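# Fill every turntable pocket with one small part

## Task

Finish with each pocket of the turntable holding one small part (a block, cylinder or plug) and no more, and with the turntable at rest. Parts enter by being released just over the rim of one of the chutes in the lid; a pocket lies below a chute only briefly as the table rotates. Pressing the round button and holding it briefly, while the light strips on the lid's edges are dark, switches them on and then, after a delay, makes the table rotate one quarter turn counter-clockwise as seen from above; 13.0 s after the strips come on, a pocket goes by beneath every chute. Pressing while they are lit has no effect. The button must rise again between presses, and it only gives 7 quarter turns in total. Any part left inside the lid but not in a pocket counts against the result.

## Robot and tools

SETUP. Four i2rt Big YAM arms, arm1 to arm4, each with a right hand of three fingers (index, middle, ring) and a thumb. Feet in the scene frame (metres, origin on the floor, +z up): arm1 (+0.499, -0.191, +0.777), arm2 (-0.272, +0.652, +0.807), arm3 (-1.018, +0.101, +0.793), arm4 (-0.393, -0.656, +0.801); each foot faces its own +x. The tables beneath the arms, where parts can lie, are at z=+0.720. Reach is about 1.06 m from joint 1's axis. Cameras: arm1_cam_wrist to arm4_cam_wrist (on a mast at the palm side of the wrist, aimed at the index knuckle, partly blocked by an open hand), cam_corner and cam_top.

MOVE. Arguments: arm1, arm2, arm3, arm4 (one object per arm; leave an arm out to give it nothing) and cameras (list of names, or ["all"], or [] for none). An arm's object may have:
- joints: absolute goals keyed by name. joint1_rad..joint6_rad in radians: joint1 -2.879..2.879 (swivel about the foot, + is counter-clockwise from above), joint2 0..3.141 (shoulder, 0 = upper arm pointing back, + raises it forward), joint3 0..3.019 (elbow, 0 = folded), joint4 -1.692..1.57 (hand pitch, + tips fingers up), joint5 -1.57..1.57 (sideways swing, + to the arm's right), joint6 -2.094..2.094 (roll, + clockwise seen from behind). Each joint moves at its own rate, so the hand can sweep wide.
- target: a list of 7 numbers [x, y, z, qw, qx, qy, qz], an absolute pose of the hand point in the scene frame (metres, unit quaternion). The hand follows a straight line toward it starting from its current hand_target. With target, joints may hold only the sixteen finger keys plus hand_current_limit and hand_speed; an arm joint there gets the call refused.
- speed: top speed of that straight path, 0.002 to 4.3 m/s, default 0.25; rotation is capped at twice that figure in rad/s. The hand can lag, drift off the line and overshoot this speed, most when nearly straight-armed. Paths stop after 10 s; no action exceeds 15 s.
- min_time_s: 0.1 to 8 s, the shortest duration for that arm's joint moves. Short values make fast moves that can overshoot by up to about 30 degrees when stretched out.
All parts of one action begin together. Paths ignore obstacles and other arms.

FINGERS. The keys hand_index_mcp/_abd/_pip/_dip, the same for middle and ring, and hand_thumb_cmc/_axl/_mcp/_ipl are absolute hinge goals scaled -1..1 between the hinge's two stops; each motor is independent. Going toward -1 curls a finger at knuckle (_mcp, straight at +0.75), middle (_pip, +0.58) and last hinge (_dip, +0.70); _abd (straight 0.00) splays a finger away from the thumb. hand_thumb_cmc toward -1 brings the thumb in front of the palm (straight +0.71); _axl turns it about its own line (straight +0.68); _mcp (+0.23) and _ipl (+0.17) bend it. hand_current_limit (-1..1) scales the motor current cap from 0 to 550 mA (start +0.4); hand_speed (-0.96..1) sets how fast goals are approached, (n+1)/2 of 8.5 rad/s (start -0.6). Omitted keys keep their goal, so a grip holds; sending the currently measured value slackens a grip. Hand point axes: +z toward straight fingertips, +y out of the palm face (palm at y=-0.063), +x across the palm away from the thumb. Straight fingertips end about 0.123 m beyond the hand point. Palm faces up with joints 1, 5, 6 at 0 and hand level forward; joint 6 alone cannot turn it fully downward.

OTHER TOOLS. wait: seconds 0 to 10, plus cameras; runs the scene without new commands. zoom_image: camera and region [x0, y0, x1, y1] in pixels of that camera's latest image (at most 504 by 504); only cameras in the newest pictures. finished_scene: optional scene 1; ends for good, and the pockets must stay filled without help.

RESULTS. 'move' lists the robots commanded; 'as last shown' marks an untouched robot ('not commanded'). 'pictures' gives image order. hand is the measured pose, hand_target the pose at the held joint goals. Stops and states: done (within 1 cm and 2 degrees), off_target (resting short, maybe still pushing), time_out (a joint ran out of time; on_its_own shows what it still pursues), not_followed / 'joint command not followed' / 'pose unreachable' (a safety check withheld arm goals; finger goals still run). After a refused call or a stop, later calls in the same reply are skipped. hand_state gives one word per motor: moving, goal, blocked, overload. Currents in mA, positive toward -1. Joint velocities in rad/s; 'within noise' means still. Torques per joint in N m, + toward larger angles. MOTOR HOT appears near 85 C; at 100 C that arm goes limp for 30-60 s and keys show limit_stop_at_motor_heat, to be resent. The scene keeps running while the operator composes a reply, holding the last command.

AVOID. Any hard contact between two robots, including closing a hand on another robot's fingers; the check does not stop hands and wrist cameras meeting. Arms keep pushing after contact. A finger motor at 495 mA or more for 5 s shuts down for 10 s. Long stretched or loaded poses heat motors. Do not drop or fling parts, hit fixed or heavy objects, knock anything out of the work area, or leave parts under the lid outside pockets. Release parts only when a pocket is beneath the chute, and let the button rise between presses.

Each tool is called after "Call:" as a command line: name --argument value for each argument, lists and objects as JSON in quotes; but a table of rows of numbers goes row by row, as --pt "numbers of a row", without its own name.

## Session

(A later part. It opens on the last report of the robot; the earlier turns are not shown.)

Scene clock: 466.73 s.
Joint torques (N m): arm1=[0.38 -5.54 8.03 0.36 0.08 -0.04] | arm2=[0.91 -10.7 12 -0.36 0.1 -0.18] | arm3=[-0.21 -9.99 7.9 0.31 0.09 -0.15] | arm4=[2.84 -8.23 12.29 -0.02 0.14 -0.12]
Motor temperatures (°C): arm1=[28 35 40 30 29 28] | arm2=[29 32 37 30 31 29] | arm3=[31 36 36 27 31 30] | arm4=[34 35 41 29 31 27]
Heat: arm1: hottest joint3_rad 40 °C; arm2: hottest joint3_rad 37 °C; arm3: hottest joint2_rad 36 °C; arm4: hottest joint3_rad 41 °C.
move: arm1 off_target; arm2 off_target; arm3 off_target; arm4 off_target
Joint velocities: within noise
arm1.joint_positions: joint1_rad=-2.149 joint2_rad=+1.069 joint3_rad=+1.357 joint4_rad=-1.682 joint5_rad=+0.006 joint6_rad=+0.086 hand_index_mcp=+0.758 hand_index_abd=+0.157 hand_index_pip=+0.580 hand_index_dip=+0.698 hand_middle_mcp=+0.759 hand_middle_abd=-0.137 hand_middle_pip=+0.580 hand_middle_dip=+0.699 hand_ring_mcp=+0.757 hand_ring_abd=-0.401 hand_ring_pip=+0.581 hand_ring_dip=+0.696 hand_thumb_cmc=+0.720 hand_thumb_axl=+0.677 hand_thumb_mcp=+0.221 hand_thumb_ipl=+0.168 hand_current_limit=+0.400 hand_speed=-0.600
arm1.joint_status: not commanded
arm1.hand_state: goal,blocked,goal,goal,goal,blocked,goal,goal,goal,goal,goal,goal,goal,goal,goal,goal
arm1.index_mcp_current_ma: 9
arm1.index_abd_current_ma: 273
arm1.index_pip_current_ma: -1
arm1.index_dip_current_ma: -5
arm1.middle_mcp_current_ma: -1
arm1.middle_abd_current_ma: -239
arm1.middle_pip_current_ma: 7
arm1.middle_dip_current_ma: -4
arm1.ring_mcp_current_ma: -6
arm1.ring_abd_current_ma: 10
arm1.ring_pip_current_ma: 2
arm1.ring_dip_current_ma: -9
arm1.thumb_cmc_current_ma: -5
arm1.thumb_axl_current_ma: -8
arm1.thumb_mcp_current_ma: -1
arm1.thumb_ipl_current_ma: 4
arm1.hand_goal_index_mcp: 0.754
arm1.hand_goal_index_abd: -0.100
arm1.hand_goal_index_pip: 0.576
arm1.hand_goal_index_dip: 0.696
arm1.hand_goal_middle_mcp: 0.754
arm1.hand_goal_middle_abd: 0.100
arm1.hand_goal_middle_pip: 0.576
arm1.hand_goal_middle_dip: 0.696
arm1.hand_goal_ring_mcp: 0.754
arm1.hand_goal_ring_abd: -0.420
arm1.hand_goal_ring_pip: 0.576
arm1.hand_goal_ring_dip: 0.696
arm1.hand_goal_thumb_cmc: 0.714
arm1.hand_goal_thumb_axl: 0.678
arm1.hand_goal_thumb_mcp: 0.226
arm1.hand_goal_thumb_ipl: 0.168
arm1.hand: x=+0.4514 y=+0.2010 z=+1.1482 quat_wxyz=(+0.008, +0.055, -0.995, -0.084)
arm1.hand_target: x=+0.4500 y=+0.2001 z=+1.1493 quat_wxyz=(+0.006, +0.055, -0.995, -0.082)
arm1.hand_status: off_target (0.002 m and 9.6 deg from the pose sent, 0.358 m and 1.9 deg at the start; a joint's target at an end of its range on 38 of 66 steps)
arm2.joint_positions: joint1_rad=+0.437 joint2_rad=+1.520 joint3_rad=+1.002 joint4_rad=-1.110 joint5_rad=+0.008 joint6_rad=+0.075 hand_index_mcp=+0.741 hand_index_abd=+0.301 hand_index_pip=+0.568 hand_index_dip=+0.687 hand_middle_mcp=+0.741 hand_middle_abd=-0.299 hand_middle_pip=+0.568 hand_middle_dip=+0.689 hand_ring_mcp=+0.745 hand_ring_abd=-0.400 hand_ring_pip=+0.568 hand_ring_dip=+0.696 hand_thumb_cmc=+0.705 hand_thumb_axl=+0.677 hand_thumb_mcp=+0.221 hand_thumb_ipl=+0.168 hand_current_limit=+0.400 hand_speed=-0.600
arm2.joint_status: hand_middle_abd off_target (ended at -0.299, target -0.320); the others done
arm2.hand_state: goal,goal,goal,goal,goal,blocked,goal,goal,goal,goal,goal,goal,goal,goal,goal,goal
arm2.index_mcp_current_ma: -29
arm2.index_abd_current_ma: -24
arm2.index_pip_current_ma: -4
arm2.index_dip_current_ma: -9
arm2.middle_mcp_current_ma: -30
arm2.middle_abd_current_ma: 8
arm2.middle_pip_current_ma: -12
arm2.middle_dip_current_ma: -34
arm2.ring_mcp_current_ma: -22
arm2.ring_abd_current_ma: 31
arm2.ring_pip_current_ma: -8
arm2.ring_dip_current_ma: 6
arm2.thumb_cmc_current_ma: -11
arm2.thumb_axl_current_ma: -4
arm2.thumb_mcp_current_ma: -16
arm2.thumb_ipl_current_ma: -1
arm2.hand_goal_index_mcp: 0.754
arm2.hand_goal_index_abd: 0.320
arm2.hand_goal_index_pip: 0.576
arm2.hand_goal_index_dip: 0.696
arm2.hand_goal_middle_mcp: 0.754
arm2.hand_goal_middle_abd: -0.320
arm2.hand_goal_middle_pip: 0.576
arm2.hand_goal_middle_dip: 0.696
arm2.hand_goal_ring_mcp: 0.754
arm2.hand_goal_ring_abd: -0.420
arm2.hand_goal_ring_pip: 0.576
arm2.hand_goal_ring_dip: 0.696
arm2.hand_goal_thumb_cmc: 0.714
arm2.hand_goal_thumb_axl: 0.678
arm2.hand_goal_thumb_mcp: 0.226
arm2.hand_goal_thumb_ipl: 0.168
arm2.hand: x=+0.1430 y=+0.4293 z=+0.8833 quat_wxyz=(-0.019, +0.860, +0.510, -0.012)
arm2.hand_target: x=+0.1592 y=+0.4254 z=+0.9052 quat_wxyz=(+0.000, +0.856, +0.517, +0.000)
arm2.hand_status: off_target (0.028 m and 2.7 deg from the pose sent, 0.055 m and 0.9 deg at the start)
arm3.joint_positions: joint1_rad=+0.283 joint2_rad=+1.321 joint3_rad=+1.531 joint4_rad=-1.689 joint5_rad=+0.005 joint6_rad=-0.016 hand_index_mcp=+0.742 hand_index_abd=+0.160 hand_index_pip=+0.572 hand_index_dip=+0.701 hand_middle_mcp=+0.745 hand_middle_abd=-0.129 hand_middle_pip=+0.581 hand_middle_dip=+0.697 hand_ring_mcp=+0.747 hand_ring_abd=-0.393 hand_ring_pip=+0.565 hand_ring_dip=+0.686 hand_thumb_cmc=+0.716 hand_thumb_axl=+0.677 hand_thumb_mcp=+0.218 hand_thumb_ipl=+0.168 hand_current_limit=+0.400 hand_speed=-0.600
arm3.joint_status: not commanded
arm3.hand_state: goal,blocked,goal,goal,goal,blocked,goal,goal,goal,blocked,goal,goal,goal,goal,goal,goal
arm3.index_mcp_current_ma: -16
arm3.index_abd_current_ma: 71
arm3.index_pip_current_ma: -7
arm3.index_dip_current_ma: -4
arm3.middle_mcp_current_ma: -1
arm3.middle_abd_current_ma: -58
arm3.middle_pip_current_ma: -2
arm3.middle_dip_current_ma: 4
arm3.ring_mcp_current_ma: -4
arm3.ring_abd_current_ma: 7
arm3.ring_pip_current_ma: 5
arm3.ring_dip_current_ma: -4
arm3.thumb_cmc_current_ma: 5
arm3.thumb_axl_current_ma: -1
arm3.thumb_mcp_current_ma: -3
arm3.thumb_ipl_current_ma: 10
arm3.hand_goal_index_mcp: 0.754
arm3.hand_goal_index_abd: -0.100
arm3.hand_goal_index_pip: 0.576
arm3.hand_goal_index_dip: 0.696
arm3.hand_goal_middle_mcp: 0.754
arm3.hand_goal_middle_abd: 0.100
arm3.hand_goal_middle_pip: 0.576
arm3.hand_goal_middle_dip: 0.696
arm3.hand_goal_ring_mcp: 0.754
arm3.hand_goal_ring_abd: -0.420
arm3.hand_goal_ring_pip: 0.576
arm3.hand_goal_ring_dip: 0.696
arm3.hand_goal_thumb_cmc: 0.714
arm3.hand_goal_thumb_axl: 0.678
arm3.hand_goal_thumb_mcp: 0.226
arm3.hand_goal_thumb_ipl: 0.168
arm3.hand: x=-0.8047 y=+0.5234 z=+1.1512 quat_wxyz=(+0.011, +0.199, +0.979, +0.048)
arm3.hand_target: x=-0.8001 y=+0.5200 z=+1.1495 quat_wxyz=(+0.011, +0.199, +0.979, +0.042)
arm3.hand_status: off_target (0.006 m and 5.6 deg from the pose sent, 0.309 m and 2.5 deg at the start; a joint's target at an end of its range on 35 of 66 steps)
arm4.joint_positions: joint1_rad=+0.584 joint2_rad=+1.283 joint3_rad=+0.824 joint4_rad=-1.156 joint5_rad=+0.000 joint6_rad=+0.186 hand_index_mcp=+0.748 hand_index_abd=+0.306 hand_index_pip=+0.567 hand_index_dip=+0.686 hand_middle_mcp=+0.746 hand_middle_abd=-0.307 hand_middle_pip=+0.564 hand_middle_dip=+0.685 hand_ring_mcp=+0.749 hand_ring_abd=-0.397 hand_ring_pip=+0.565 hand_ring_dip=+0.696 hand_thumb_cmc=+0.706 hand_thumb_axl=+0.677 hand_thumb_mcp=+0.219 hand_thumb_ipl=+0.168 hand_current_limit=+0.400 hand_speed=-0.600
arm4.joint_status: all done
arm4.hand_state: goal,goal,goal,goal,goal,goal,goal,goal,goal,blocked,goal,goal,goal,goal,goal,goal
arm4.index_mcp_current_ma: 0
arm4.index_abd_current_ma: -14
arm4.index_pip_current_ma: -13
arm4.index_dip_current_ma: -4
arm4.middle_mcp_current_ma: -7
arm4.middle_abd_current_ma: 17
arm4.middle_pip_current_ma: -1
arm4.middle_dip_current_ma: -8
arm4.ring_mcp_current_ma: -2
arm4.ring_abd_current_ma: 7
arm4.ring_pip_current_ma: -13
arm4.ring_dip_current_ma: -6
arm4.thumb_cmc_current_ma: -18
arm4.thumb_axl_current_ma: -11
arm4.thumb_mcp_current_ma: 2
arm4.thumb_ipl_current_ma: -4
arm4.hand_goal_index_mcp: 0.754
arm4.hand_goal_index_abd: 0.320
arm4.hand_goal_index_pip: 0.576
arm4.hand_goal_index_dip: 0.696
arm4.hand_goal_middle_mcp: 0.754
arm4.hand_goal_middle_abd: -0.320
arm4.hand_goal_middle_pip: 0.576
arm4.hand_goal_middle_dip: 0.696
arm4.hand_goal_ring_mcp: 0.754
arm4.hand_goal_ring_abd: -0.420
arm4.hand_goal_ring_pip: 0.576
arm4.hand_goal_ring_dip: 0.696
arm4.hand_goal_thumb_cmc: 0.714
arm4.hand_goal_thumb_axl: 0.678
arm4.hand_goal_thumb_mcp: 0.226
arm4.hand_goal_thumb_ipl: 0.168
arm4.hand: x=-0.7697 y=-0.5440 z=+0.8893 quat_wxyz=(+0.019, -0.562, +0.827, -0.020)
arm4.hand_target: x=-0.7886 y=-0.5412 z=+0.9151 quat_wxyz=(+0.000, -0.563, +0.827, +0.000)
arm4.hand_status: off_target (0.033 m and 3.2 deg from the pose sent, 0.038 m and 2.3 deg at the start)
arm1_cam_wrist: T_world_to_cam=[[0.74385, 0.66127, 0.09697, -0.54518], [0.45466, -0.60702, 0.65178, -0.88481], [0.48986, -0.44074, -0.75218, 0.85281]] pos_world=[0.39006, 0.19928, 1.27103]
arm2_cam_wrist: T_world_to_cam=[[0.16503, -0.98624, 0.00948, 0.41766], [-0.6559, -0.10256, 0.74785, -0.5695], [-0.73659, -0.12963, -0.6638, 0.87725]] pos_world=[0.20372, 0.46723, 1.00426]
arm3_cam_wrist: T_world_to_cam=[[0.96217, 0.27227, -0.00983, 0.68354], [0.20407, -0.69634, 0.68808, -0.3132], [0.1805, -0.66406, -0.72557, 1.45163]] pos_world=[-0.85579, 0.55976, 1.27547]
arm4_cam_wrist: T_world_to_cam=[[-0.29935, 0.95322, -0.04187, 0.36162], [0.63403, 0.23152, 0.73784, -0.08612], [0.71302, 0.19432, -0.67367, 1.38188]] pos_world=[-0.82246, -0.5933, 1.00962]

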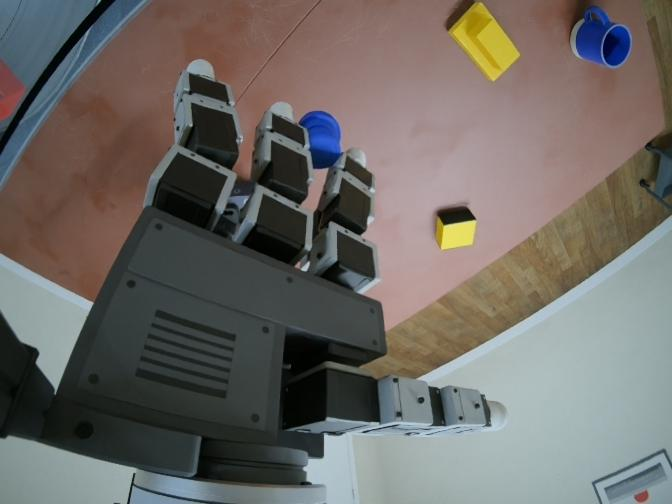

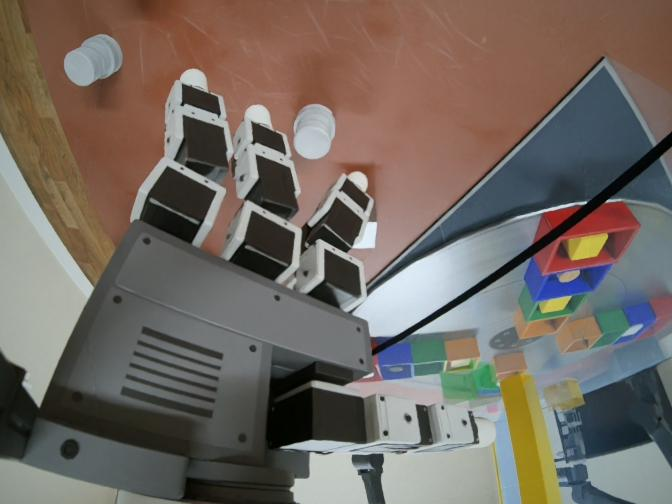

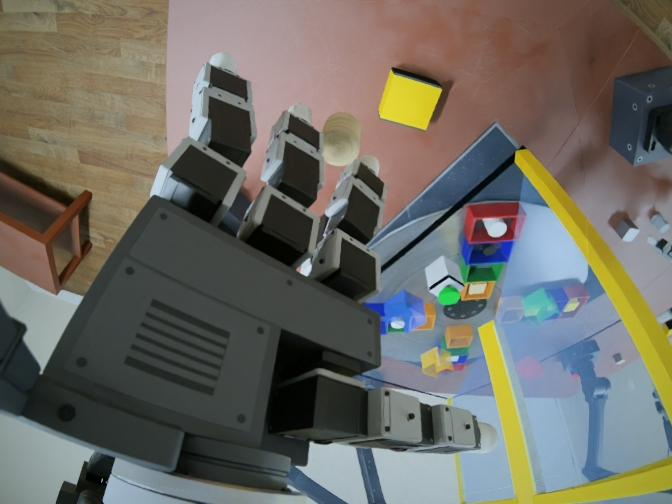

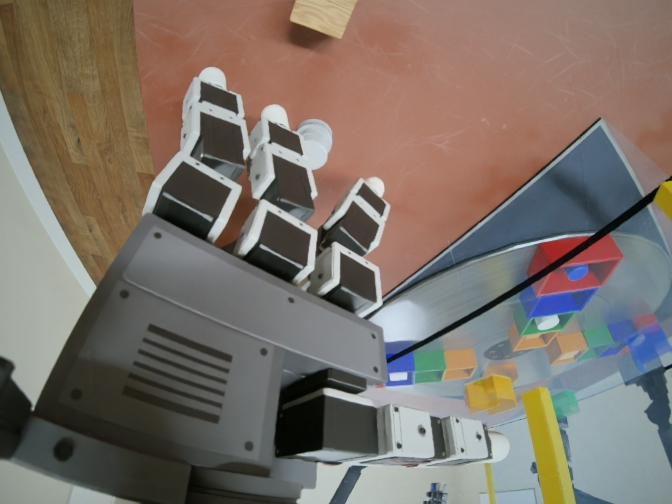

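Call:
move --arm2 '{"target": [0.144, 0.432, 0.895, 0, 0.8563, 0.5165, 0], "speed": 0.15}' --arm4 '{"target": [-0.753, -0.559, 0.895, 0, -0.5628, 0.8266, 0], "speed": 0.15}'

Call:
move --arm2 '{"target": [0.144, 0.432, 0.856, 0, 0.8563, 0.5165, 0], "speed": 0.1}' --arm4 '{"target": [-0.753, -0.559, 0.854, 0, -0.5628, 0.8266, 0], "speed": 0.1}' --cameras '["arm2_cam_wrist", "arm4_cam_wrist"]'

Call:
zoom_image --camera "arm2_cam_wrist" --region '[210, 70, 410, 250]'

Call:
zoom_image --camera "arm4_cam_wrist" --region '[210, 70, 410, 250]'

Scene clock: 549.50 s.
Joint torques (N m): arm1=[0.44 -5.6 8.03 0.4 0.08 -0.03] | arm2=[0.38 -10.34 8.2 0.64 0.05 -0.2] | arm3=[-0.15 -9.7 7.88 0.31 0.08 -0.14] | arm4=[3.6 -6.77 7.84 0.76 0.15 -0.04]
Motor temperatures (°C): arm1=[28 32 37 30 29 28] | arm2=[29 33 43 30 31 29] | arm3=[30 34 36 27 31 30] | arm4=[34 35 40 29 31 27]
Heat: arm1: hottest joint3_rad 37 °C; arm2: hottest joint3_rad 43 °C; arm3: hottest joint3_rad 36 °C; arm4: hottest joint3_rad 40 °C.
move: arm2 done; arm4 done
Joint velocities: within noise
arm1, arm3: as last shown
arm1.index_mcp_current_ma: 4
arm1.index_abd_current_ma: 269
arm1.index_pip_current_ma: -5
arm1.index_dip_current_ma: -9
arm1.middle_mcp_current_ma: 5
arm1.middle_abd_current_ma: -245
arm1.middle_pip_current_ma: 8
arm1.middle_dip_current_ma: 3
arm1.ring_mcp_current_ma: -7
arm1.ring_abd_current_ma: 15
arm1.ring_pip_current_ma: -1
arm1.ring_dip_current_ma: -3
arm1.thumb_cmc_current_ma: 1
arm1.thumb_axl_current_ma: -12
arm1.thumb_mcp_current_ma: 0
arm1.thumb_ipl_current_ma: 2
arm1.hand_target: x=+0.4499 y=+0.2001 z=+1.1493 quat_wxyz=(+0.006, +0.055, -0.995, -0.082)
arm2.joint_positions: joint1_rad=+0.437 joint2_rad=+1.492 joint3_rad=+0.984 joint4_rad=-1.095 joint5_rad=+0.008 joint6_rad=+0.075 hand_index_mcp=+0.741 hand_index_abd=+0.301 hand_index_pip=+0.568 hand_index_dip=+0.687 hand_middle_mcp=+0.741 hand_middle_abd=-0.299 hand_middle_pip=+0.568 hand_middle_dip=+0.689 hand_ring_mcp=+0.745 hand_ring_abd=-0.400 hand_ring_pip=+0.568 hand_ring_dip=+0.696 hand_thumb_cmc=+0.705 hand_thumb_axl=+0.677 hand_thumb_mcp=+0.221 hand_thumb_ipl=+0.168 hand_current_limit=+0.400 hand_speed=-0.600
arm2.joint_status: not commanded
arm2.hand_state: goal,goal,goal,goal,goal,blocked,goal,goal,goal,goal,goal,goal,goal,goal,goal,goal
arm2.index_mcp_current_ma: -34
arm2.index_abd_current_ma: -34
arm2.index_pip_current_ma: -21
arm2.index_dip_current_ma: -12
arm2.middle_mcp_current_ma: -31
arm2.middle_abd_current_ma: 16
arm2.middle_pip_current_ma: -3
arm2.middle_dip_current_ma: -23
arm2.ring_mcp_current_ma: -14
arm2.ring_abd_current_ma: 22
arm2.ring_pip_current_ma: -9
arm2.ring_dip_current_ma: -2
arm2.thumb_cmc_current_ma: -18
arm2.thumb_axl_current_ma: -6
arm2.thumb_mcp_current_ma: -21
arm2.thumb_ipl_current_ma: 6
arm2.hand_goal_index_mcp: 0.754
arm2.hand_goal_index_abd: 0.320
arm2.hand_goal_index_pip: 0.576
arm2.hand_goal_index_dip: 0.696
arm2.hand_goal_middle_mcp: 0.754
arm2.hand_goal_middle_abd: -0.320
arm2.hand_goal_middle_pip: 0.576
arm2.hand_goal_middle_dip: 0.696
arm2.hand_goal_ring_mcp: 0.754
arm2.hand_goal_ring_abd: -0.420
arm2.hand_goal_ring_pip: 0.576
arm2.hand_goal_ring_dip: 0.696
arm2.hand_goal_thumb_cmc: 0.714
arm2.hand_goal_thumb_axl: 0.678
arm2.hand_goal_thumb_mcp: 0.226
arm2.hand_goal_thumb_ipl: 0.168
arm2.hand: x=+0.1405 y=+0.4303 z=+0.8899 quat_wxyz=(-0.008, +0.860, +0.510, -0.005)
arm2.hand_target: x=+0.1440 y=+0.4320 z=+0.8950 quat_wxyz=(+0.000, +0.856, +0.516, +0.000)
arm2.hand_status: done (0.006 m and 1.4 deg from the pose sent, 0.012 m and 2.7 deg at the start)
arm3.index_mcp_current_ma: -15
arm3.index_abd_current_ma: 81
arm3.index_pip_current_ma: -2
arm3.index_dip_current_ma: -1
arm3.middle_mcp_current_ma: -8
arm3.middle_abd_current_ma: -53
arm3.middle_pip_current_ma: 1
arm3.middle_dip_current_ma: 7
arm3.ring_mcp_current_ma: -5
arm3.ring_abd_current_ma: -7
arm3.ring_pip_current_ma: -1
arm3.ring_dip_current_ma: 11
arm3.thumb_cmc_current_ma: 4
arm3.thumb_axl_current_ma: 5
arm3.thumb_mcp_current_ma: -6
arm3.thumb_ipl_current_ma: -5
arm3.hand: x=-0.8047 y=+0.5235 z=+1.1512 quat_wxyz=(+0.011, +0.199, +0.979, +0.048)
arm4.joint_positions: joint1_rad=+0.611 joint2_rad=+1.198 joint3_rad=+0.753 joint4_rad=-1.130 joint5_rad=+0.000 joint6_rad=+0.217 hand_index_mcp=+0.748 hand_index_abd=+0.306 hand_index_pip=+0.567 hand_index_dip=+0.686 hand_middle_mcp=+0.746 hand_middle_abd=-0.307 hand_middle_pip=+0.564 hand_middle_dip=+0.685 hand_ring_mcp=+0.749 hand_ring_abd=-0.397 hand_ring_pip=+0.565 hand_ring_dip=+0.696 hand_thumb_cmc=+0.717 hand_thumb_axl=+0.677 hand_thumb_mcp=+0.219 hand_thumb_ipl=+0.168 hand_current_limit=+0.400 hand_speed=-0.600
arm4.joint_status: not commanded
arm4.hand_state: goal,goal,goal,goal,goal,goal,goal,goal,goal,blocked,goal,goal,goal,goal,goal,goal
arm4.index_mcp_current_ma: -11
arm4.index_abd_current_ma: -7
arm4.index_pip_current_ma: -18
arm4.index_dip_current_ma: -10
arm4.middle_mcp_current_ma: -8
arm4.middle_abd_current_ma: 6
arm4.middle_pip_current_ma: 7
arm4.middle_dip_current_ma: -12
arm4.ring_mcp_current_ma: 1
arm4.ring_abd_current_ma: 5
arm4.ring_pip_current_ma: -2
arm4.ring_dip_current_ma: -1
arm4.thumb_cmc_current_ma: -9
arm4.thumb_axl_current_ma: -2
arm4.thumb_mcp_current_ma: -9
arm4.thumb_ipl_current_ma: -5
arm4.hand_goal_index_mcp: 0.754
arm4.hand_goal_index_abd: 0.320
arm4.hand_goal_index_pip: 0.576
arm4.hand_goal_index_dip: 0.696
arm4.hand_goal_middle_mcp: 0.754
arm4.hand_goal_middle_abd: -0.320
arm4.hand_goal_middle_pip: 0.576
arm4.hand_goal_middle_dip: 0.696
arm4.hand_goal_ring_mcp: 0.754
arm4.hand_goal_ring_abd: -0.420
arm4.hand_goal_ring_pip: 0.576
arm4.hand_goal_ring_dip: 0.696
arm4.hand_goal_thumb_cmc: 0.714
arm4.hand_goal_thumb_axl: 0.678
arm4.hand_goal_thumb_mcp: 0.226
arm4.hand_goal_thumb_ipl: 0.168
arm4.hand: x=-0.7517 y=-0.5552 z=+0.8927 quat_wxyz=(+0.005, -0.561, +0.828, -0.006)
arm4.hand_target: x=-0.7530 y=-0.5590 z=+0.8950 quat_wxyz=(+0.000, -0.563, +0.827, +0.000)
arm4.hand_status: done (0.005 m and 0.9 deg from the pose sent, 0.023 m and 3.2 deg at the start)
pictures: none

Scene clock: 550.63 s.
Joint torques (N m): arm1=[0.44 -6.01 7.99 0.46 0.08 -0.02] | arm2=[0.91 -8.7 8.02 0.68 0.08 -0.2] | arm3=[-0.26 -9.76 7.88 0.32 0.08 -0.15] | arm4=[3.49 -5.54 7.34 0.8 0.16 -0.07]
Motor temperatures (°C): arm1=[28 32 37 30 29 28] | arm2=[29 33 43 30 31 29] | arm3=[30 34 36 27 31 30] | arm4=[34 35 40 29 31 27]
Heat: arm1: hottest joint3_rad 37 °C; arm2: hottest joint3_rad 43 °C; arm3: hottest joint3_rad 36 °C; arm4: hottest joint3_rad 40 °C.
move: arm2 done; arm4 done
Joint velocities: within noise
arm1, arm3: as last shown
arm1.index_abd_current_ma: 274
arm1.index_pip_current_ma: -4
arm1.index_dip_current_ma: -5
arm1.middle_mcp_current_ma: -3
arm1.middle_abd_current_ma: -244
arm1.middle_pip_current_ma: 3
arm1.middle_dip_current_ma: -2
arm1.ring_mcp_current_ma: -4
arm1.ring_abd_current_ma: 16
arm1.ring_pip_current_ma: 1
arm1.thumb_cmc_current_ma: -6
arm1.thumb_axl_current_ma: -9
arm1.thumb_mcp_current_ma: -7
arm1.thumb_ipl_current_ma: 3
arm2.joint_positions: joint1_rad=+0.437 joint2_rad=+1.532 joint3_rad=+0.927 joint4_rad=-0.982 joint5_rad=+0.008 joint6_rad=+0.075 hand_index_mcp=+0.741 hand_index_abd=+0.301 hand_index_pip=+0.568 hand_index_dip=+0.687 hand_middle_mcp=+0.741 hand_middle_abd=-0.299 hand_middle_pip=+0.568 hand_middle_dip=+0.689 hand_ring_mcp=+0.745 hand_ring_abd=-0.400 hand_ring_pip=+0.568 hand_ring_dip=+0.696 hand_thumb_cmc=+0.705 hand_thumb_axl=+0.677 hand_thumb_mcp=+0.221 hand_thumb_ipl=+0.168 hand_current_limit=+0.400 hand_speed=-0.600
arm2.joint_status: not commanded
arm2.hand_state: goal,goal,goal,goal,goal,blocked,goal,goal,goal,goal,goal,goal,goal,goal,goal,goal
arm2.index_mcp_current_ma: -44
arm2.index_abd_current_ma: -27
arm2.index_pip_current_ma: -4
arm2.index_dip_current_ma: -4
arm2.middle_mcp_current_ma: -28
arm2.middle_abd_current_ma: 31
arm2.middle_pip_current_ma: 6
arm2.middle_dip_current_ma: -22
arm2.ring_mcp_current_ma: -22
arm2.ring_abd_current_ma: 24
arm2.ring_pip_current_ma: -12
arm2.ring_dip_current_ma: 5
arm2.thumb_cmc_current_ma: -11
arm2.thumb_axl_current_ma: 3
arm2.thumb_mcp_current_ma: -11
arm2.thumb_ipl_current_ma: 9
arm2.hand_goal_index_mcp: 0.754
arm2.hand_goal_index_abd: 0.320
arm2.hand_goal_index_pip: 0.576
arm2.hand_goal_index_dip: 0.696
arm2.hand_goal_middle_mcp: 0.754
arm2.hand_goal_middle_abd: -0.320
arm2.hand_goal_middle_pip: 0.576
arm2.hand_goal_middle_dip: 0.696
arm2.hand_goal_ring_mcp: 0.754
arm2.hand_goal_ring_abd: -0.420
arm2.hand_goal_ring_pip: 0.576
arm2.hand_goal_ring_dip: 0.696
arm2.hand_goal_thumb_cmc: 0.714
arm2.hand_goal_thumb_axl: 0.678
arm2.hand_goal_thumb_mcp: 0.226
arm2.hand_goal_thumb_ipl: 0.168
arm2.hand: x=+0.1409 y=+0.4305 z=+0.8579 quat_wxyz=(-0.002, +0.860, +0.510, -0.001)
arm2.hand_target: x=+0.1439 y=+0.4321 z=+0.8560 quat_wxyz=(+0.000, +0.856, +0.516, +0.000)
arm2.hand_status: done (0.004 m and 0.9 deg from the pose sent, 0.034 m and 1.4 deg at the start)
arm3.index_mcp_current_ma: -7
arm3.index_abd_current_ma: 80
arm3.index_pip_current_ma: 10
arm3.index_dip_current_ma: -8
arm3.middle_mcp_current_ma: -2
arm3.middle_abd_current_ma: -65
arm3.middle_pip_current_ma: 0
arm3.middle_dip_current_ma: 12
arm3.ring_mcp_current_ma: -7
arm3.ring_abd_current_ma: 4
arm3.ring_pip_current_ma: 3
arm3.ring_dip_current_ma: -1
arm3.thumb_cmc_current_ma: 13
arm3.thumb_axl_current_ma: -12
arm3.thumb_mcp_current_ma: -9
arm3.thumb_ipl_current_ma: 1
arm4.joint_positions: joint1_rad=+0.611 joint2_rad=+1.248 joint3_rad=+0.685 joint4_rad=-0.994 joint5_rad=+0.000 joint6_rad=+0.217 hand_index_mcp=+0.748 hand_index_abd=+0.306 hand_index_pip=+0.567 hand_index_dip=+0.686 hand_middle_mcp=+0.746 hand_middle_abd=-0.307 hand_middle_pip=+0.564 hand_middle_dip=+0.685 hand_ring_mcp=+0.749 hand_ring_abd=-0.397 hand_ring_pip=+0.565 hand_ring_dip=+0.696 hand_thumb_cmc=+0.717 hand_thumb_axl=+0.677 hand_thumb_mcp=+0.219 hand_thumb_ipl=+0.168 hand_current_limit=+0.400 hand_speed=-0.600
arm4.joint_status: not commanded
arm4.hand_state: goal,goal,goal,goal,goal,goal,goal,goal,goal,blocked,goal,goal,goal,goal,goal,goal
arm4.index_mcp_current_ma: -10
arm4.index_abd_current_ma: -14
arm4.index_pip_current_ma: -9
arm4.index_dip_current_ma: -8
arm4.middle_mcp_current_ma: -1
arm4.middle_abd_current_ma: 13
arm4.middle_pip_current_ma: -2
arm4.middle_dip_current_ma: -8
arm4.ring_mcp_current_ma: 6
arm4.ring_abd_current_ma: 6
arm4.ring_pip_current_ma: -17
arm4.ring_dip_current_ma: 1
arm4.thumb_cmc_current_ma: -5
arm4.thumb_axl_current_ma: 8
arm4.thumb_mcp_current_ma: -3
arm4.thumb_ipl_current_ma: -11
arm4.hand_goal_index_mcp: 0.754
arm4.hand_goal_index_abd: 0.320
arm4.hand_goal_index_pip: 0.576
arm4.hand_goal_index_dip: 0.696
arm4.hand_goal_middle_mcp: 0.754
arm4.hand_goal_middle_abd: -0.320
arm4.hand_goal_middle_pip: 0.576
arm4.hand_goal_middle_dip: 0.696
arm4.hand_goal_ring_mcp: 0.754
arm4.hand_goal_ring_abd: -0.420
arm4.hand_goal_ring_pip: 0.576
arm4.hand_goal_ring_dip: 0.696
arm4.hand_goal_thumb_cmc: 0.714
arm4.hand_goal_thumb_axl: 0.678
arm4.hand_goal_thumb_mcp: 0.226
arm4.hand_goal_thumb_ipl: 0.168
arm4.hand: x=-0.7529 y=-0.5551 z=+0.8580 quat_wxyz=(-0.002, -0.561, +0.828, +0.000)
arm4.hand_target: x=-0.7529 y=-0.5590 z=+0.8541 quat_wxyz=(+0.000, -0.563, +0.827, +0.000)
arm4.hand_status: done (0.006 m and 0.3 deg from the pose sent, 0.039 m and 0.9 deg at the start)
arm2_cam_wrist: T_world_to_cam=[[0.16381, -0.98595, 0.03262, 0.39959], [-0.68382, -0.08966, 0.72412, -0.53301], [-0.71102, -0.14093, -0.6889, 0.88171]] pos_world=[0.19697, 0.47045, 0.98034]
arm4_cam_wrist: T_world_to_cam=[[-0.29759, 0.95459, -0.01415, 0.35407], [0.6767, 0.22137, 0.7022, -0.01391], [0.67344, 0.19939, -0.71184, 1.3567]] pos_world=[-0.79888, -0.60543, 0.98054]

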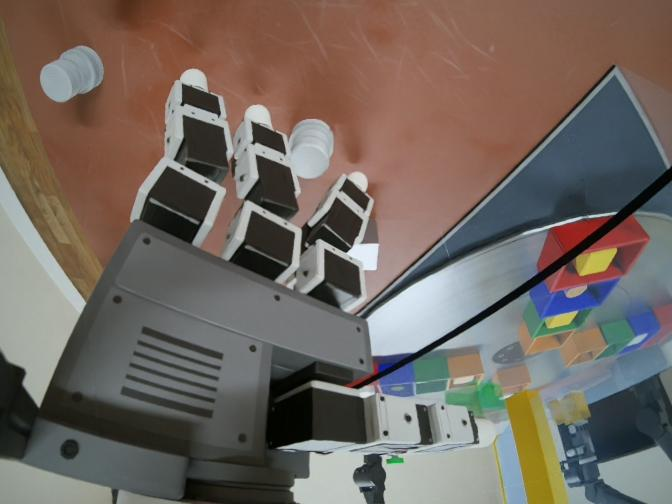

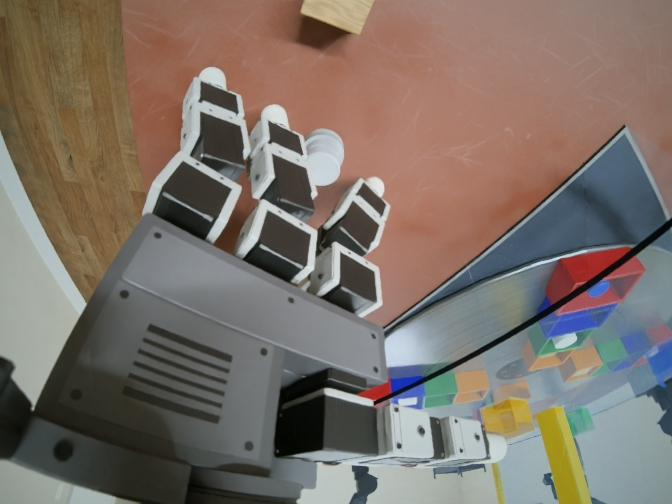

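Scaled by 2.520 from the camera's image (finer frame: 960x720).

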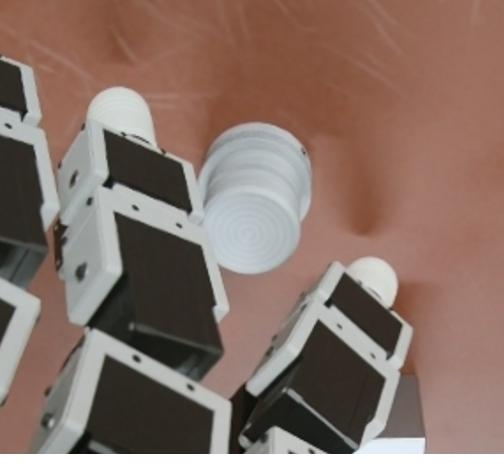

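Scaled by 2.520 from the camera's image (finer frame: 960x720).

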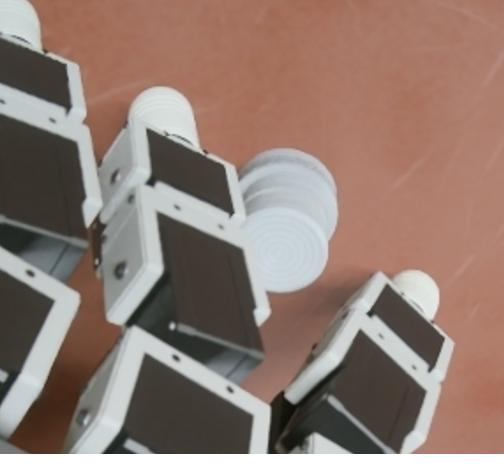

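Call:
move --arm2 '{"target": [0.1475, 0.4302, 0.8555, 0, 0.8563, 0.5165, 0], "speed": 0.1}' --arm4 '{"target": [-0.7475, -0.561, 0.8535, 0, -0.5628, 0.8266, 0], "speed": 0.1}'

Call:
move --arm2 '{"joints": {"hand_index_abd": -0.2, "hand_middle_abd": 0.2}}' --arm4 '{"joints": {"hand_index_abd": -0.3, "hand_middle_abd": 0.3}}' --cameras '["arm2_cam_wrist", "arm4_cam_wrist"]'

Call:
zoom_image --camera "arm2_cam_wrist" --region '[210, 70, 410, 250]'

Call:
zoom_image --camera "arm4_cam_wrist" --region '[210, 70, 410, 250]'

Scene clock: 572.93 s.
Joint torques (N m): arm1=[0.44 -5.6 8.02 0.38 0.08 -0.02] | arm2=[0.26 -8.53 8.85 0.51 0.07 -0.22] | arm3=[-0.21 -9.7 7.88 0.29 0.08 -0.15] | arm4=[3.6 -6.65 7.06 0.72 0.15 -0.06]
Motor temperatures (°C): arm1=[28 32 37 30 29 28] | arm2=[29 33 40 30 31 29] | arm3=[30 34 36 27 31 30] | arm4=[34 35 39 29 31 27]
Heat: arm1: hottest joint3_rad 37 °C; arm2: hottest joint3_rad 40 °C; arm3: hottest joint3_rad 36 °C; arm4: hottest joint3_rad 39 °C.
move: arm2 done; arm4 done
Joint velocities: within noise
arm1, arm3: as last shown
arm1.index_mcp_current_ma: 7
arm1.index_abd_current_ma: 277
arm1.index_pip_current_ma: -7
arm1.index_dip_current_ma: -3
arm1.middle_mcp_current_ma: 5
arm1.middle_abd_current_ma: -239
arm1.middle_pip_current_ma: 9
arm1.middle_dip_current_ma: -3
arm1.ring_mcp_current_ma: -2
arm1.ring_abd_current_ma: 17
arm1.ring_pip_current_ma: 5
arm1.ring_dip_current_ma: -5
arm1.thumb_axl_current_ma: -5
arm1.thumb_mcp_current_ma: -3
arm2.joint_positions: joint1_rad=+0.437 joint2_rad=+1.536 joint3_rad=+0.927 joint4_rad=-0.982 joint5_rad=+0.008 joint6_rad=+0.074 hand_index_mcp=+0.741 hand_index_abd=+0.301 hand_index_pip=+0.568 hand_index_dip=+0.687 hand_middle_mcp=+0.741 hand_middle_abd=-0.299 hand_middle_pip=+0.568 hand_middle_dip=+0.689 hand_ring_mcp=+0.745 hand_ring_abd=-0.400 hand_ring_pip=+0.568 hand_ring_dip=+0.696 hand_thumb_cmc=+0.705 hand_thumb_axl=+0.677 hand_thumb_mcp=+0.221 hand_thumb_ipl=+0.168 hand_current_limit=+0.400 hand_speed=-0.600
arm2.joint_status: not commanded
arm2.hand_state: goal,goal,goal,goal,goal,blocked,goal,goal,goal,goal,goal,goal,goal,goal,goal,goal
arm2.index_mcp_current_ma: -33
arm2.index_abd_current_ma: -23
arm2.index_pip_current_ma: -16
arm2.index_dip_current_ma: -10
arm2.middle_mcp_current_ma: -22
arm2.middle_abd_current_ma: 33
arm2.middle_pip_current_ma: 0
arm2.middle_dip_current_ma: -23
arm2.ring_mcp_current_ma: -32
arm2.ring_abd_current_ma: 47
arm2.ring_pip_current_ma: -16
arm2.ring_dip_current_ma: -9
arm2.thumb_cmc_current_ma: -13
arm2.thumb_axl_current_ma: -6
arm2.thumb_mcp_current_ma: -19
arm2.thumb_ipl_current_ma: 8
arm2.hand_goal_index_mcp: 0.754
arm2.hand_goal_index_abd: 0.320
arm2.hand_goal_index_pip: 0.576
arm2.hand_goal_index_dip: 0.696
arm2.hand_goal_middle_mcp: 0.754
arm2.hand_goal_middle_abd: -0.320
arm2.hand_goal_middle_pip: 0.576
arm2.hand_goal_middle_dip: 0.696
arm2.hand_goal_ring_mcp: 0.754
arm2.hand_goal_ring_abd: -0.420
arm2.hand_goal_ring_pip: 0.576
arm2.hand_goal_ring_dip: 0.696
arm2.hand_goal_thumb_cmc: 0.714
arm2.hand_goal_thumb_axl: 0.678
arm2.hand_goal_thumb_mcp: 0.226
arm2.hand_goal_thumb_ipl: 0.168
arm2.hand: x=+0.1406 y=+0.4307 z=+0.8560 quat_wxyz=(-0.003, +0.860, +0.510, -0.002)
arm2.hand_target: x=+0.1474 y=+0.4303 z=+0.8555 quat_wxyz=(+0.000, +0.856, +0.517, +0.000)
arm2.hand_status: done (0.007 m and 0.9 deg from the pose sent, 0.007 m and 0.9 deg at the start)
arm3.index_abd_current_ma: 82
arm3.index_pip_current_ma: -11
arm3.index_dip_current_ma: -3
arm3.middle_mcp_current_ma: -12
arm3.middle_pip_current_ma: -1
arm3.middle_dip_current_ma: 6
arm3.ring_mcp_current_ma: -16
arm3.ring_abd_current_ma: -7
arm3.ring_pip_current_ma: 9
arm3.ring_dip_current_ma: -3
arm3.thumb_cmc_current_ma: 5
arm3.thumb_axl_current_ma: -1
arm3.thumb_mcp_current_ma: -7
arm3.thumb_ipl_current_ma: 0
arm4.joint_positions: joint1_rad=+0.614 joint2_rad=+1.248 joint3_rad=+0.673 joint4_rad=-0.993 joint5_rad=+0.000 joint6_rad=+0.221 hand_index_mcp=+0.748 hand_index_abd=+0.306 hand_index_pip=+0.567 hand_index_dip=+0.686 hand_middle_mcp=+0.746 hand_middle_abd=-0.307 hand_middle_pip=+0.564 hand_middle_dip=+0.685 hand_ring_mcp=+0.749 hand_ring_abd=-0.397 hand_ring_pip=+0.565 hand_ring_dip=+0.696 hand_thumb_cmc=+0.717 hand_thumb_axl=+0.677 hand_thumb_mcp=+0.219 hand_thumb_ipl=+0.168 hand_current_limit=+0.400 hand_speed=-0.600
arm4.joint_status: not commanded
arm4.hand_state: goal,goal,goal,goal,goal,goal,goal,goal,goal,blocked,goal,goal,goal,goal,goal,goal
arm4.index_mcp_current_ma: -3
arm4.index_abd_current_ma: -14
arm4.index_pip_current_ma: -6
arm4.index_dip_current_ma: -2
arm4.middle_mcp_current_ma: 2
arm4.middle_abd_current_ma: 9
arm4.middle_pip_current_ma: 3
arm4.middle_dip_current_ma: -18
arm4.ring_mcp_current_ma: 10
arm4.ring_abd_current_ma: 9
arm4.ring_pip_current_ma: -13
arm4.ring_dip_current_ma: 3
arm4.thumb_cmc_current_ma: -6
arm4.thumb_axl_current_ma: 0
arm4.thumb_mcp_current_ma: -2
arm4.thumb_ipl_current_ma: -14
arm4.hand_goal_index_mcp: 0.754
arm4.hand_goal_index_abd: 0.320
arm4.hand_goal_index_pip: 0.576
arm4.hand_goal_index_dip: 0.696
arm4.hand_goal_middle_mcp: 0.754
arm4.hand_goal_middle_abd: -0.320
arm4.hand_goal_middle_pip: 0.576
arm4.hand_goal_middle_dip: 0.696
arm4.hand_goal_ring_mcp: 0.754
arm4.hand_goal_ring_abd: -0.420
arm4.hand_goal_ring_pip: 0.576
arm4.hand_goal_ring_dip: 0.696
arm4.hand_goal_thumb_cmc: 0.714
arm4.hand_goal_thumb_axl: 0.678
arm4.hand_goal_thumb_mcp: 0.226
arm4.hand_goal_thumb_ipl: 0.168
arm4.hand: x=-0.7477 y=-0.5566 z=+0.8532 quat_wxyz=(+0.003, -0.560, +0.828, -0.003)
arm4.hand_target: x=-0.7476 y=-0.5610 z=+0.8536 quat_wxyz=(+0.000, -0.563, +0.827, +0.000)
arm4.hand_status: done (0.004 m and 0.6 deg from the pose sent, 0.009 m and 0.3 deg at the start)
pictures: none

Scene clock: 573.70 s.
Joint torques (N m): arm1=[0.38 -5.66 7.97 0.39 0.08 -0.04] | arm2=[0.38 -8.23 8.9 0.54 0.06 -0.23] | arm3=[-0.15 -9.64 7.88 0.29 0.07 -0.15] | arm4=[3.6 -6.71 7.06 0.72 0.15 -0.07]
Motor temperatures (°C): arm1=[28 32 37 30 29 28] | arm2=[29 33 40 30 31 29] | arm3=[30 34 36 27 31 30] | arm4=[34 35 39 29 31 27]
Heat: arm1: hottest joint3_rad 37 °C; arm2: hottest joint3_rad 40 °C; arm3: hottest joint3_rad 36 °C; arm4: hottest joint3_rad 39 °C.
move: arm2 off_target; arm4 off_target
Joint velocities: within noise
arm1, arm3: as last shown
arm1.index_abd_current_ma: 268
arm1.index_pip_current_ma: -1
arm1.index_dip_current_ma: -6
arm1.middle_mcp_current_ma: -2
arm1.middle_abd_current_ma: -237
arm1.middle_pip_current_ma: 11
arm1.middle_dip_current_ma: -7
arm1.ring_mcp_current_ma: -3
arm1.ring_abd_current_ma: 14
arm1.ring_pip_current_ma: 2
arm1.ring_dip_current_ma: -3
arm1.thumb_cmc_current_ma: -2
arm1.thumb_axl_current_ma: -8
arm1.thumb_ipl_current_ma: 9
arm2.joint_positions: joint1_rad=+0.437 joint2_rad=+1.536 joint3_rad=+0.927 joint4_rad=-0.982 joint5_rad=+0.008 joint6_rad=+0.074 hand_index_mcp=+0.741 hand_index_abd=+0.139 hand_index_pip=+0.568 hand_index_dip=+0.688 hand_middle_mcp=+0.741 hand_middle_abd=-0.148 hand_middle_pip=+0.568 hand_middle_dip=+0.696 hand_ring_mcp=+0.745 hand_ring_abd=-0.401 hand_ring_pip=+0.568 hand_ring_dip=+0.696 hand_thumb_cmc=+0.705 hand_thumb_axl=+0.677 hand_thumb_mcp=+0.221 hand_thumb_ipl=+0.168 hand_current_limit=+0.400 hand_speed=-0.600
arm2.joint_status: hand_index_abd off_target (ended at +0.139, target -0.200); hand_middle_abd off_target (ended at -0.148, target +0.200)
arm2.hand_state: goal,blocked,goal,goal,goal,blocked,goal,goal,goal,goal,goal,goal,goal,goal,goal,goal
arm2.index_mcp_current_ma: -19
arm2.index_abd_current_ma: 392
arm2.index_pip_current_ma: -6
arm2.index_dip_current_ma: -5
arm2.middle_mcp_current_ma: -30
arm2.middle_abd_current_ma: -400
arm2.middle_pip_current_ma: -5
arm2.middle_dip_current_ma: 2
arm2.ring_mcp_current_ma: -16
arm2.ring_abd_current_ma: 30
arm2.ring_pip_current_ma: -9
arm2.ring_dip_current_ma: -7
arm2.thumb_cmc_current_ma: 1
arm2.thumb_axl_current_ma: 6
arm2.thumb_mcp_current_ma: -19
arm2.thumb_ipl_current_ma: -3
arm2.hand_goal_index_mcp: 0.754
arm2.hand_goal_index_abd: -0.200
arm2.hand_goal_index_pip: 0.576
arm2.hand_goal_index_dip: 0.696
arm2.hand_goal_middle_mcp: 0.754
arm2.hand_goal_middle_abd: 0.200
arm2.hand_goal_middle_pip: 0.576
arm2.hand_goal_middle_dip: 0.696
arm2.hand_goal_ring_mcp: 0.754
arm2.hand_goal_ring_abd: -0.420
arm2.hand_goal_ring_pip: 0.576
arm2.hand_goal_ring_dip: 0.696
arm2.hand_goal_thumb_cmc: 0.714
arm2.hand_goal_thumb_axl: 0.678
arm2.hand_goal_thumb_mcp: 0.226
arm2.hand_goal_thumb_ipl: 0.168
arm2.hand: x=+0.1406 y=+0.4307 z=+0.8560 quat_wxyz=(-0.003, +0.860, +0.510, -0.002)
arm2.hand_target: x=+0.1474 y=+0.4303 z=+0.8555 quat_wxyz=(+0.000, +0.856, +0.517, +0.000)
arm2.hand_status: not commanded
arm3.index_mcp_current_ma: -12
arm3.index_abd_current_ma: 84
arm3.index_pip_current_ma: -3
arm3.index_dip_current_ma: -4
arm3.middle_mcp_current_ma: -11
arm3.middle_abd_current_ma: -54
arm3.middle_dip_current_ma: 3
arm3.ring_mcp_current_ma: -5
arm3.ring_abd_current_ma: 3
arm3.ring_pip_current_ma: 4
arm3.ring_dip_current_ma: -6
arm3.thumb_cmc_current_ma: 3
arm3.thumb_axl_current_ma: -15
arm3.thumb_mcp_current_ma: -8
arm3.thumb_ipl_current_ma: 8
arm4.joint_positions: joint1_rad=+0.614 joint2_rad=+1.248 joint3_rad=+0.673 joint4_rad=-0.993 joint5_rad=+0.000 joint6_rad=+0.221 hand_index_mcp=+0.748 hand_index_abd=+0.032 hand_index_pip=+0.567 hand_index_dip=+0.686 hand_middle_mcp=+0.746 hand_middle_abd=-0.032 hand_middle_pip=+0.564 hand_middle_dip=+0.685 hand_ring_mcp=+0.749 hand_ring_abd=-0.397 hand_ring_pip=+0.565 hand_ring_dip=+0.696 hand_thumb_cmc=+0.717 hand_thumb_axl=+0.677 hand_thumb_mcp=+0.219 hand_thumb_ipl=+0.168 hand_current_limit=+0.400 hand_speed=-0.600
arm4.joint_status: hand_index_abd off_target (ended at +0.032, target -0.300); hand_middle_abd off_target (ended at -0.032, target +0.300)
arm4.hand_state: goal,blocked,goal,goal,goal,blocked,goal,goal,goal,blocked,goal,goal,goal,goal,goal,goal
arm4.index_mcp_current_ma: -6
arm4.index_abd_current_ma: 165
arm4.index_pip_current_ma: -11
arm4.index_dip_current_ma: -5
arm4.middle_mcp_current_ma: 5
arm4.middle_abd_current_ma: -176
arm4.middle_pip_current_ma: -10
arm4.middle_dip_current_ma: -10
arm4.ring_mcp_current_ma: 2
arm4.ring_abd_current_ma: 13
arm4.ring_pip_current_ma: -12
arm4.ring_dip_current_ma: 1
arm4.thumb_cmc_current_ma: -13
arm4.thumb_axl_current_ma: -7
arm4.thumb_mcp_current_ma: -2
arm4.thumb_ipl_current_ma: -9
arm4.hand_goal_index_mcp: 0.754
arm4.hand_goal_index_abd: -0.300
arm4.hand_goal_index_pip: 0.576
arm4.hand_goal_index_dip: 0.696
arm4.hand_goal_middle_mcp: 0.754
arm4.hand_goal_middle_abd: 0.300
arm4.hand_goal_middle_pip: 0.576
arm4.hand_goal_middle_dip: 0.696
arm4.hand_goal_ring_mcp: 0.754
arm4.hand_goal_ring_abd: -0.420
arm4.hand_goal_ring_pip: 0.576
arm4.hand_goal_ring_dip: 0.696
arm4.hand_goal_thumb_cmc: 0.714
arm4.hand_goal_thumb_axl: 0.678
arm4.hand_goal_thumb_mcp: 0.226
arm4.hand_goal_thumb_ipl: 0.168
arm4.hand: x=-0.7477 y=-0.5566 z=+0.8532 quat_wxyz=(+0.003, -0.560, +0.828, -0.003)
arm4.hand_target: x=-0.7476 y=-0.5610 z=+0.8536 quat_wxyz=(+0.000, -0.563, +0.827, +0.000)
arm4.hand_status: not commanded
arm2_cam_wrist: T_world_to_cam=[[0.16473, -0.98587, 0.03031, 0.40176], [-0.68101, -0.09145, 0.72654, -0.53348], [-0.7135, -0.14033, -0.68646, 0.8783]] pos_world=[0.19718, 0.47054, 0.97833]
arm4_cam_wrist: T_world_to_cam=[[-0.29632, 0.95489, -0.01931, 0.3626], [0.66895, 0.22193, 0.70941, -0.02542], [0.68169, 0.19729, -0.70453, 1.3488]] pos_world=[-0.79502, -0.60672, 0.97531]

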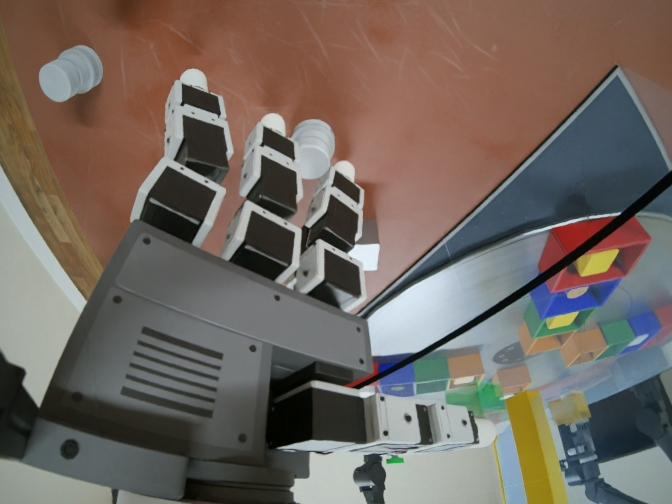

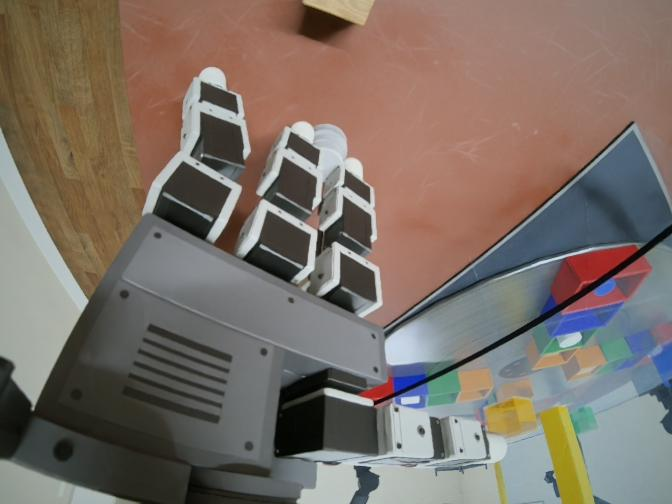

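Scaled by 2.520 from the camera's image (finer frame: 960x720).

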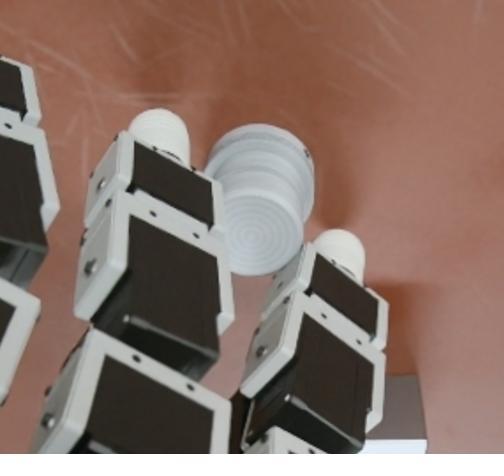

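Scaled by 2.520 from the camera's image (finer frame: 960x720).

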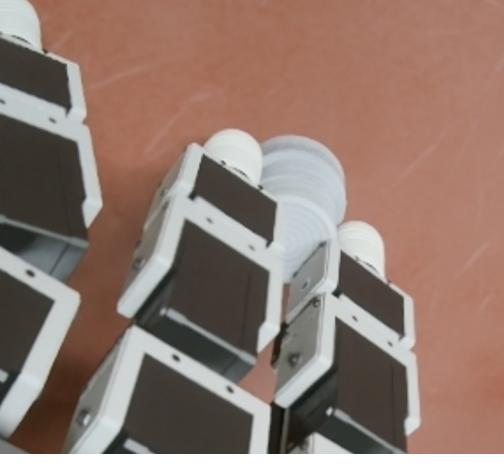

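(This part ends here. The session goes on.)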